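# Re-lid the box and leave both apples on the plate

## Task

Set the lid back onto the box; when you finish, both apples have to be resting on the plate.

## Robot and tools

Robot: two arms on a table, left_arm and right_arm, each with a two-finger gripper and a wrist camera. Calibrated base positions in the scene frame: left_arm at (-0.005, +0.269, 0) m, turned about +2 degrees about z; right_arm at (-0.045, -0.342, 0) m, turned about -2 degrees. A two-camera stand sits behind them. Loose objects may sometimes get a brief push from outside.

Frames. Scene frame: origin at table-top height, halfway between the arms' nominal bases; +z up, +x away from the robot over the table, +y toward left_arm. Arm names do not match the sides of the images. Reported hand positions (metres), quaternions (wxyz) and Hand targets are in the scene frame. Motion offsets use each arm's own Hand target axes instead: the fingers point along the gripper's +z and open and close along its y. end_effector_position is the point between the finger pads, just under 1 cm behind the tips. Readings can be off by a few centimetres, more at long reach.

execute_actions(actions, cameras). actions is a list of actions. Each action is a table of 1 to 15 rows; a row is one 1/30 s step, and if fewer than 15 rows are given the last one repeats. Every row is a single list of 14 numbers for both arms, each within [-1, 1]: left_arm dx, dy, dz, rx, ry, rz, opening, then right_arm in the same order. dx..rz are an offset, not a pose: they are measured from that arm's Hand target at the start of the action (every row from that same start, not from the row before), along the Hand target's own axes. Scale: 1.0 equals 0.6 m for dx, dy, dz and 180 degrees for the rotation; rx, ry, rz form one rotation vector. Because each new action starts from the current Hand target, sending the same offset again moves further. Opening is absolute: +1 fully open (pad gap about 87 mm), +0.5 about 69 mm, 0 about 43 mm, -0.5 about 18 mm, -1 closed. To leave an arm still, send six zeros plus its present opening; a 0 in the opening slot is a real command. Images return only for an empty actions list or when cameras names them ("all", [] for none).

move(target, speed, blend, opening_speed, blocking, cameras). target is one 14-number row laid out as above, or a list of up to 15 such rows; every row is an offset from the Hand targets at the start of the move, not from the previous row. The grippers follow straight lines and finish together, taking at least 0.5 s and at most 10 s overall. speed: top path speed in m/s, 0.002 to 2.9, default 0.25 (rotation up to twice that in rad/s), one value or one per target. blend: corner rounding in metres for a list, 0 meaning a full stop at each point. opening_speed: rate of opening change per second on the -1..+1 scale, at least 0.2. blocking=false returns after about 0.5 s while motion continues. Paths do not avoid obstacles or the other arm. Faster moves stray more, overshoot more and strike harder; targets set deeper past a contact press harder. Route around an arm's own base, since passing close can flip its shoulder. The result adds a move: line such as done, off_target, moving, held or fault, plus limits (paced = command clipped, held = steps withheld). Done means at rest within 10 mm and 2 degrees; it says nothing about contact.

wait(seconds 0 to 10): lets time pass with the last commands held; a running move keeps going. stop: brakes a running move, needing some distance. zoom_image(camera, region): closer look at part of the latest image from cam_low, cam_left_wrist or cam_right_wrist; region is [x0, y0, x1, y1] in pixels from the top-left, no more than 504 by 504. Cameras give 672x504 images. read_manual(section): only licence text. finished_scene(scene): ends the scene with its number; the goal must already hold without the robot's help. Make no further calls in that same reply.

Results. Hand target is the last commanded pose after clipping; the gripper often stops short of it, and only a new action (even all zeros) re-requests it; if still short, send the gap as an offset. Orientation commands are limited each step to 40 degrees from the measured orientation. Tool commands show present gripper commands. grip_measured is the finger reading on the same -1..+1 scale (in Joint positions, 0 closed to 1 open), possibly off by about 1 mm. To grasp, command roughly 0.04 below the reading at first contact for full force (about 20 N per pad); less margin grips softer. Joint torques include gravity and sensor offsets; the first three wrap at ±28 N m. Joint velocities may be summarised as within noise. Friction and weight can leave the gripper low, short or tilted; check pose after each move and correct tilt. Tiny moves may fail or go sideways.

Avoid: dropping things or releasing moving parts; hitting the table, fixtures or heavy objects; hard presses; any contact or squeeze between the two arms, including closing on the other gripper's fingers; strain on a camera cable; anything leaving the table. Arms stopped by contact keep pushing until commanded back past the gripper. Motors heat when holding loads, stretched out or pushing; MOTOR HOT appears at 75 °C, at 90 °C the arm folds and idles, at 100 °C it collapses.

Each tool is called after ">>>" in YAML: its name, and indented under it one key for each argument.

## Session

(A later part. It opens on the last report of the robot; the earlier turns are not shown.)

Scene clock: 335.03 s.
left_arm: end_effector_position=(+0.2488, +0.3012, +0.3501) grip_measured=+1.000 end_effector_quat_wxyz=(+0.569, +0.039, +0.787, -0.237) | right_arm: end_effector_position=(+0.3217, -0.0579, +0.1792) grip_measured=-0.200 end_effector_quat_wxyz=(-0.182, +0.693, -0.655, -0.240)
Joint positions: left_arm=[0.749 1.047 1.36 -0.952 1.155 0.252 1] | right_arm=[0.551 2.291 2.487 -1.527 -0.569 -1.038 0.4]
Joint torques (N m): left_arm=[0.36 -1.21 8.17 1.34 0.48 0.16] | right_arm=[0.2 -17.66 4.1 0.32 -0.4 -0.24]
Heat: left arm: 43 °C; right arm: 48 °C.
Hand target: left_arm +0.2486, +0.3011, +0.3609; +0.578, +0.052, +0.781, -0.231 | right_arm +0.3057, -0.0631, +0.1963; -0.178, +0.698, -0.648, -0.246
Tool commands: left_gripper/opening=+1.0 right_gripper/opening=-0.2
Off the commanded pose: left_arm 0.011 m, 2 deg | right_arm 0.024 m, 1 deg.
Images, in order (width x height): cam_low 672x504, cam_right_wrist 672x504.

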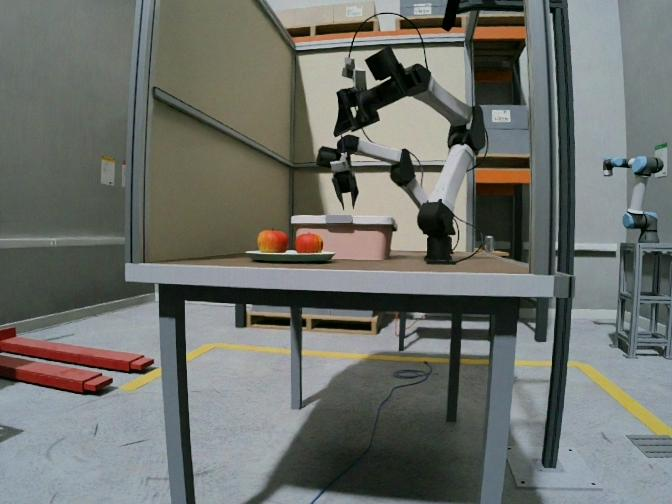

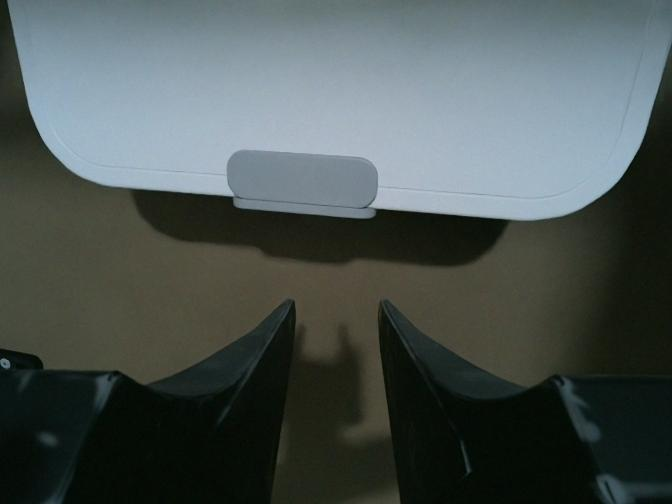

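>>> move:
  target:
    - [0.277,-0.0145,0.148,-0.159,0.398,-0.036,-1,0,0,0,0,0,0,-0.2]
    - [0.392,0.023,0.177,-0.159,0.398,-0.036,-1,0,0,0,0,0,0,-0.2]
  speed: [0.3,0.06]
  cameras: ["cam_low","cam_left_wrist"]

>>> zoom_image:
  camera: "cam_low"
  region: [285, 205, 405, 265]

Scene clock: 364.50 s.
left_arm: end_effector_position=(+0.2693, +0.2251, +0.1190) grip_measured=-0.965 end_effector_quat_wxyz=(-0.003, +0.002, +1.000, -0.007) | right_arm: end_effector_position=(+0.3217, -0.0579, +0.1792) grip_measured=-0.200 end_effector_quat_wxyz=(-0.182, +0.693, -0.655, -0.240)
Joint positions: left_arm=[-0.166 1.752 1.492 -1.315 0.014 -0.127 0.018] | right_arm=[0.551 2.291 2.487 -1.527 -0.569 -1.038 0.4]
Joint torques (N m): left_arm=[-0.72 -8.66 4.05 0.56 -0.18 -0.1] | right_arm=[0.39 -17.84 4.04 0.29 -0.35 -0.23]
Motor temperatures (°C): left_arm=[17 23 43 26 18 19 20] | right_arm=[17 55 25 24 17 21 18]
Heat: left arm: 43 °C; right arm: 55 °C.
Hand target: left_arm +0.2697, +0.2249, +0.1149; -0.001, +0.000, +1.000, +0.000 | right_arm +0.3057, -0.0631, +0.1963; -0.178, +0.698, -0.648, -0.246
Off the commanded pose: left_arm 0.004 m, 1 deg | right_arm 0.024 m, 1 deg.
joint sent to its limit (right arm) — joint 4 (wrist pitch), lower limit. The joint targets still meet the commanded pose.
move: off_target (right_arm)
Images, in order (width x height): cam_low 672x504, cam_left_wrist 672x504.

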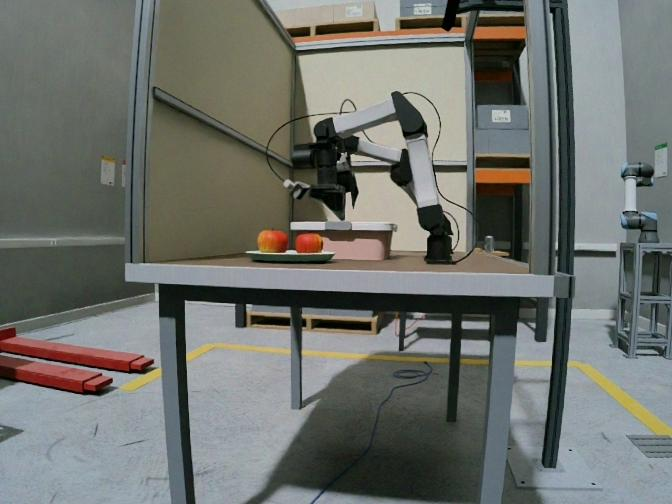

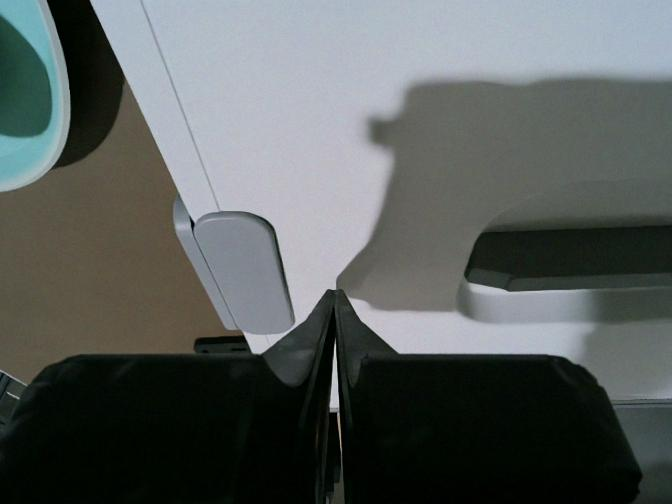

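Scaled by 4.200 from the camera's 672x504 image, which has a finer 960x720 frame.

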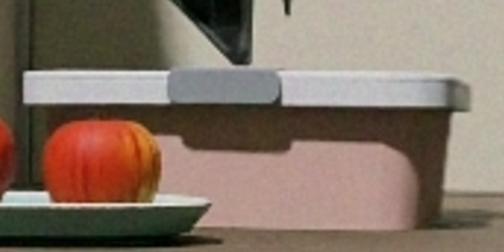

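>>> move:
  target: [0,0,-0.15,0,0,0,-1,0,0,0,0,0,0,-0.2]
  cameras: ["cam_low"]

>>> zoom_image:
  camera: "cam_low"
  region: [285, 205, 405, 265]

Scene clock: 374.13 s.
left_arm: end_effector_position=(+0.2688, +0.2252, +0.1929) grip_measured=-0.965 end_effector_quat_wxyz=(+0.025, +0.002, +1.000, -0.010) | right_arm: end_effector_position=(+0.3217, -0.0579, +0.1792) grip_measured=-0.200 end_effector_quat_wxyz=(-0.182, +0.693, -0.655, -0.240)
Joint positions: left_arm=[-0.166 1.735 1.776 -1.56 0.014 -0.127 0.018] | right_arm=[0.551 2.291 2.487 -1.527 -0.569 -1.038 0.4]
Joint torques (N m): left_arm=[-0.5 -10.37 7.41 0.38 -0.15 -0.11] | right_arm=[0.59 -17.8 3.96 0.29 -0.33 -0.21]
Motor temperatures (°C): left_arm=[17 24 41 25 18 19 20] | right_arm=[17 57 25 24 17 21 18]
Heat: left arm: 41 °C; right arm: 57 °C.
Hand target: left_arm +0.2699, +0.2249, +0.2049; -0.001, +0.000, +1.000, +0.000 | right_arm +0.3057, -0.0631, +0.1963; -0.178, +0.698, -0.648, -0.246
Off the commanded pose: left_arm 0.012 m, 3 deg | right_arm 0.024 m, 1 deg.
joint sent to its limit (left arm) — joint 4 (wrist pitch), lower limit. The joint targets are off in orientation, not in position.
joint sent to its limit (right arm) — joint 4 (wrist pitch), lower limit. The joint targets still meet the commanded pose.
move: off_target (left_arm, right_arm)
Images, in order (width x height): cam_low 672x504.

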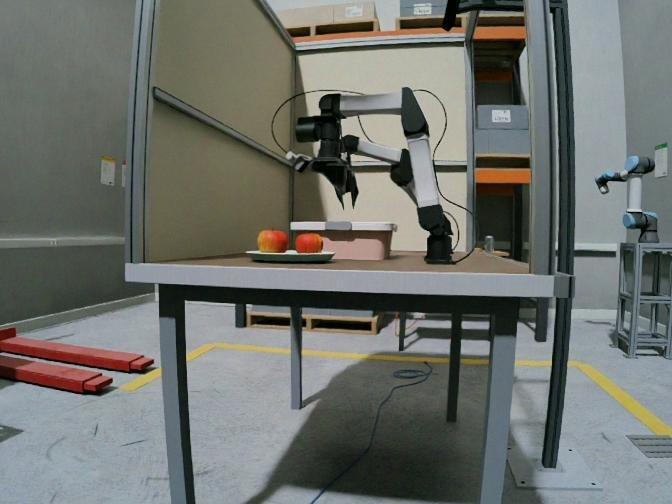

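Scaled by 4.200 from the camera's 672x504 image, which has a finer 960x720 frame.

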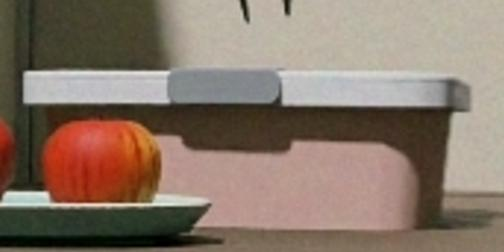

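>>> finished_scene:
  scene: 3

The scene is finished: the task was done.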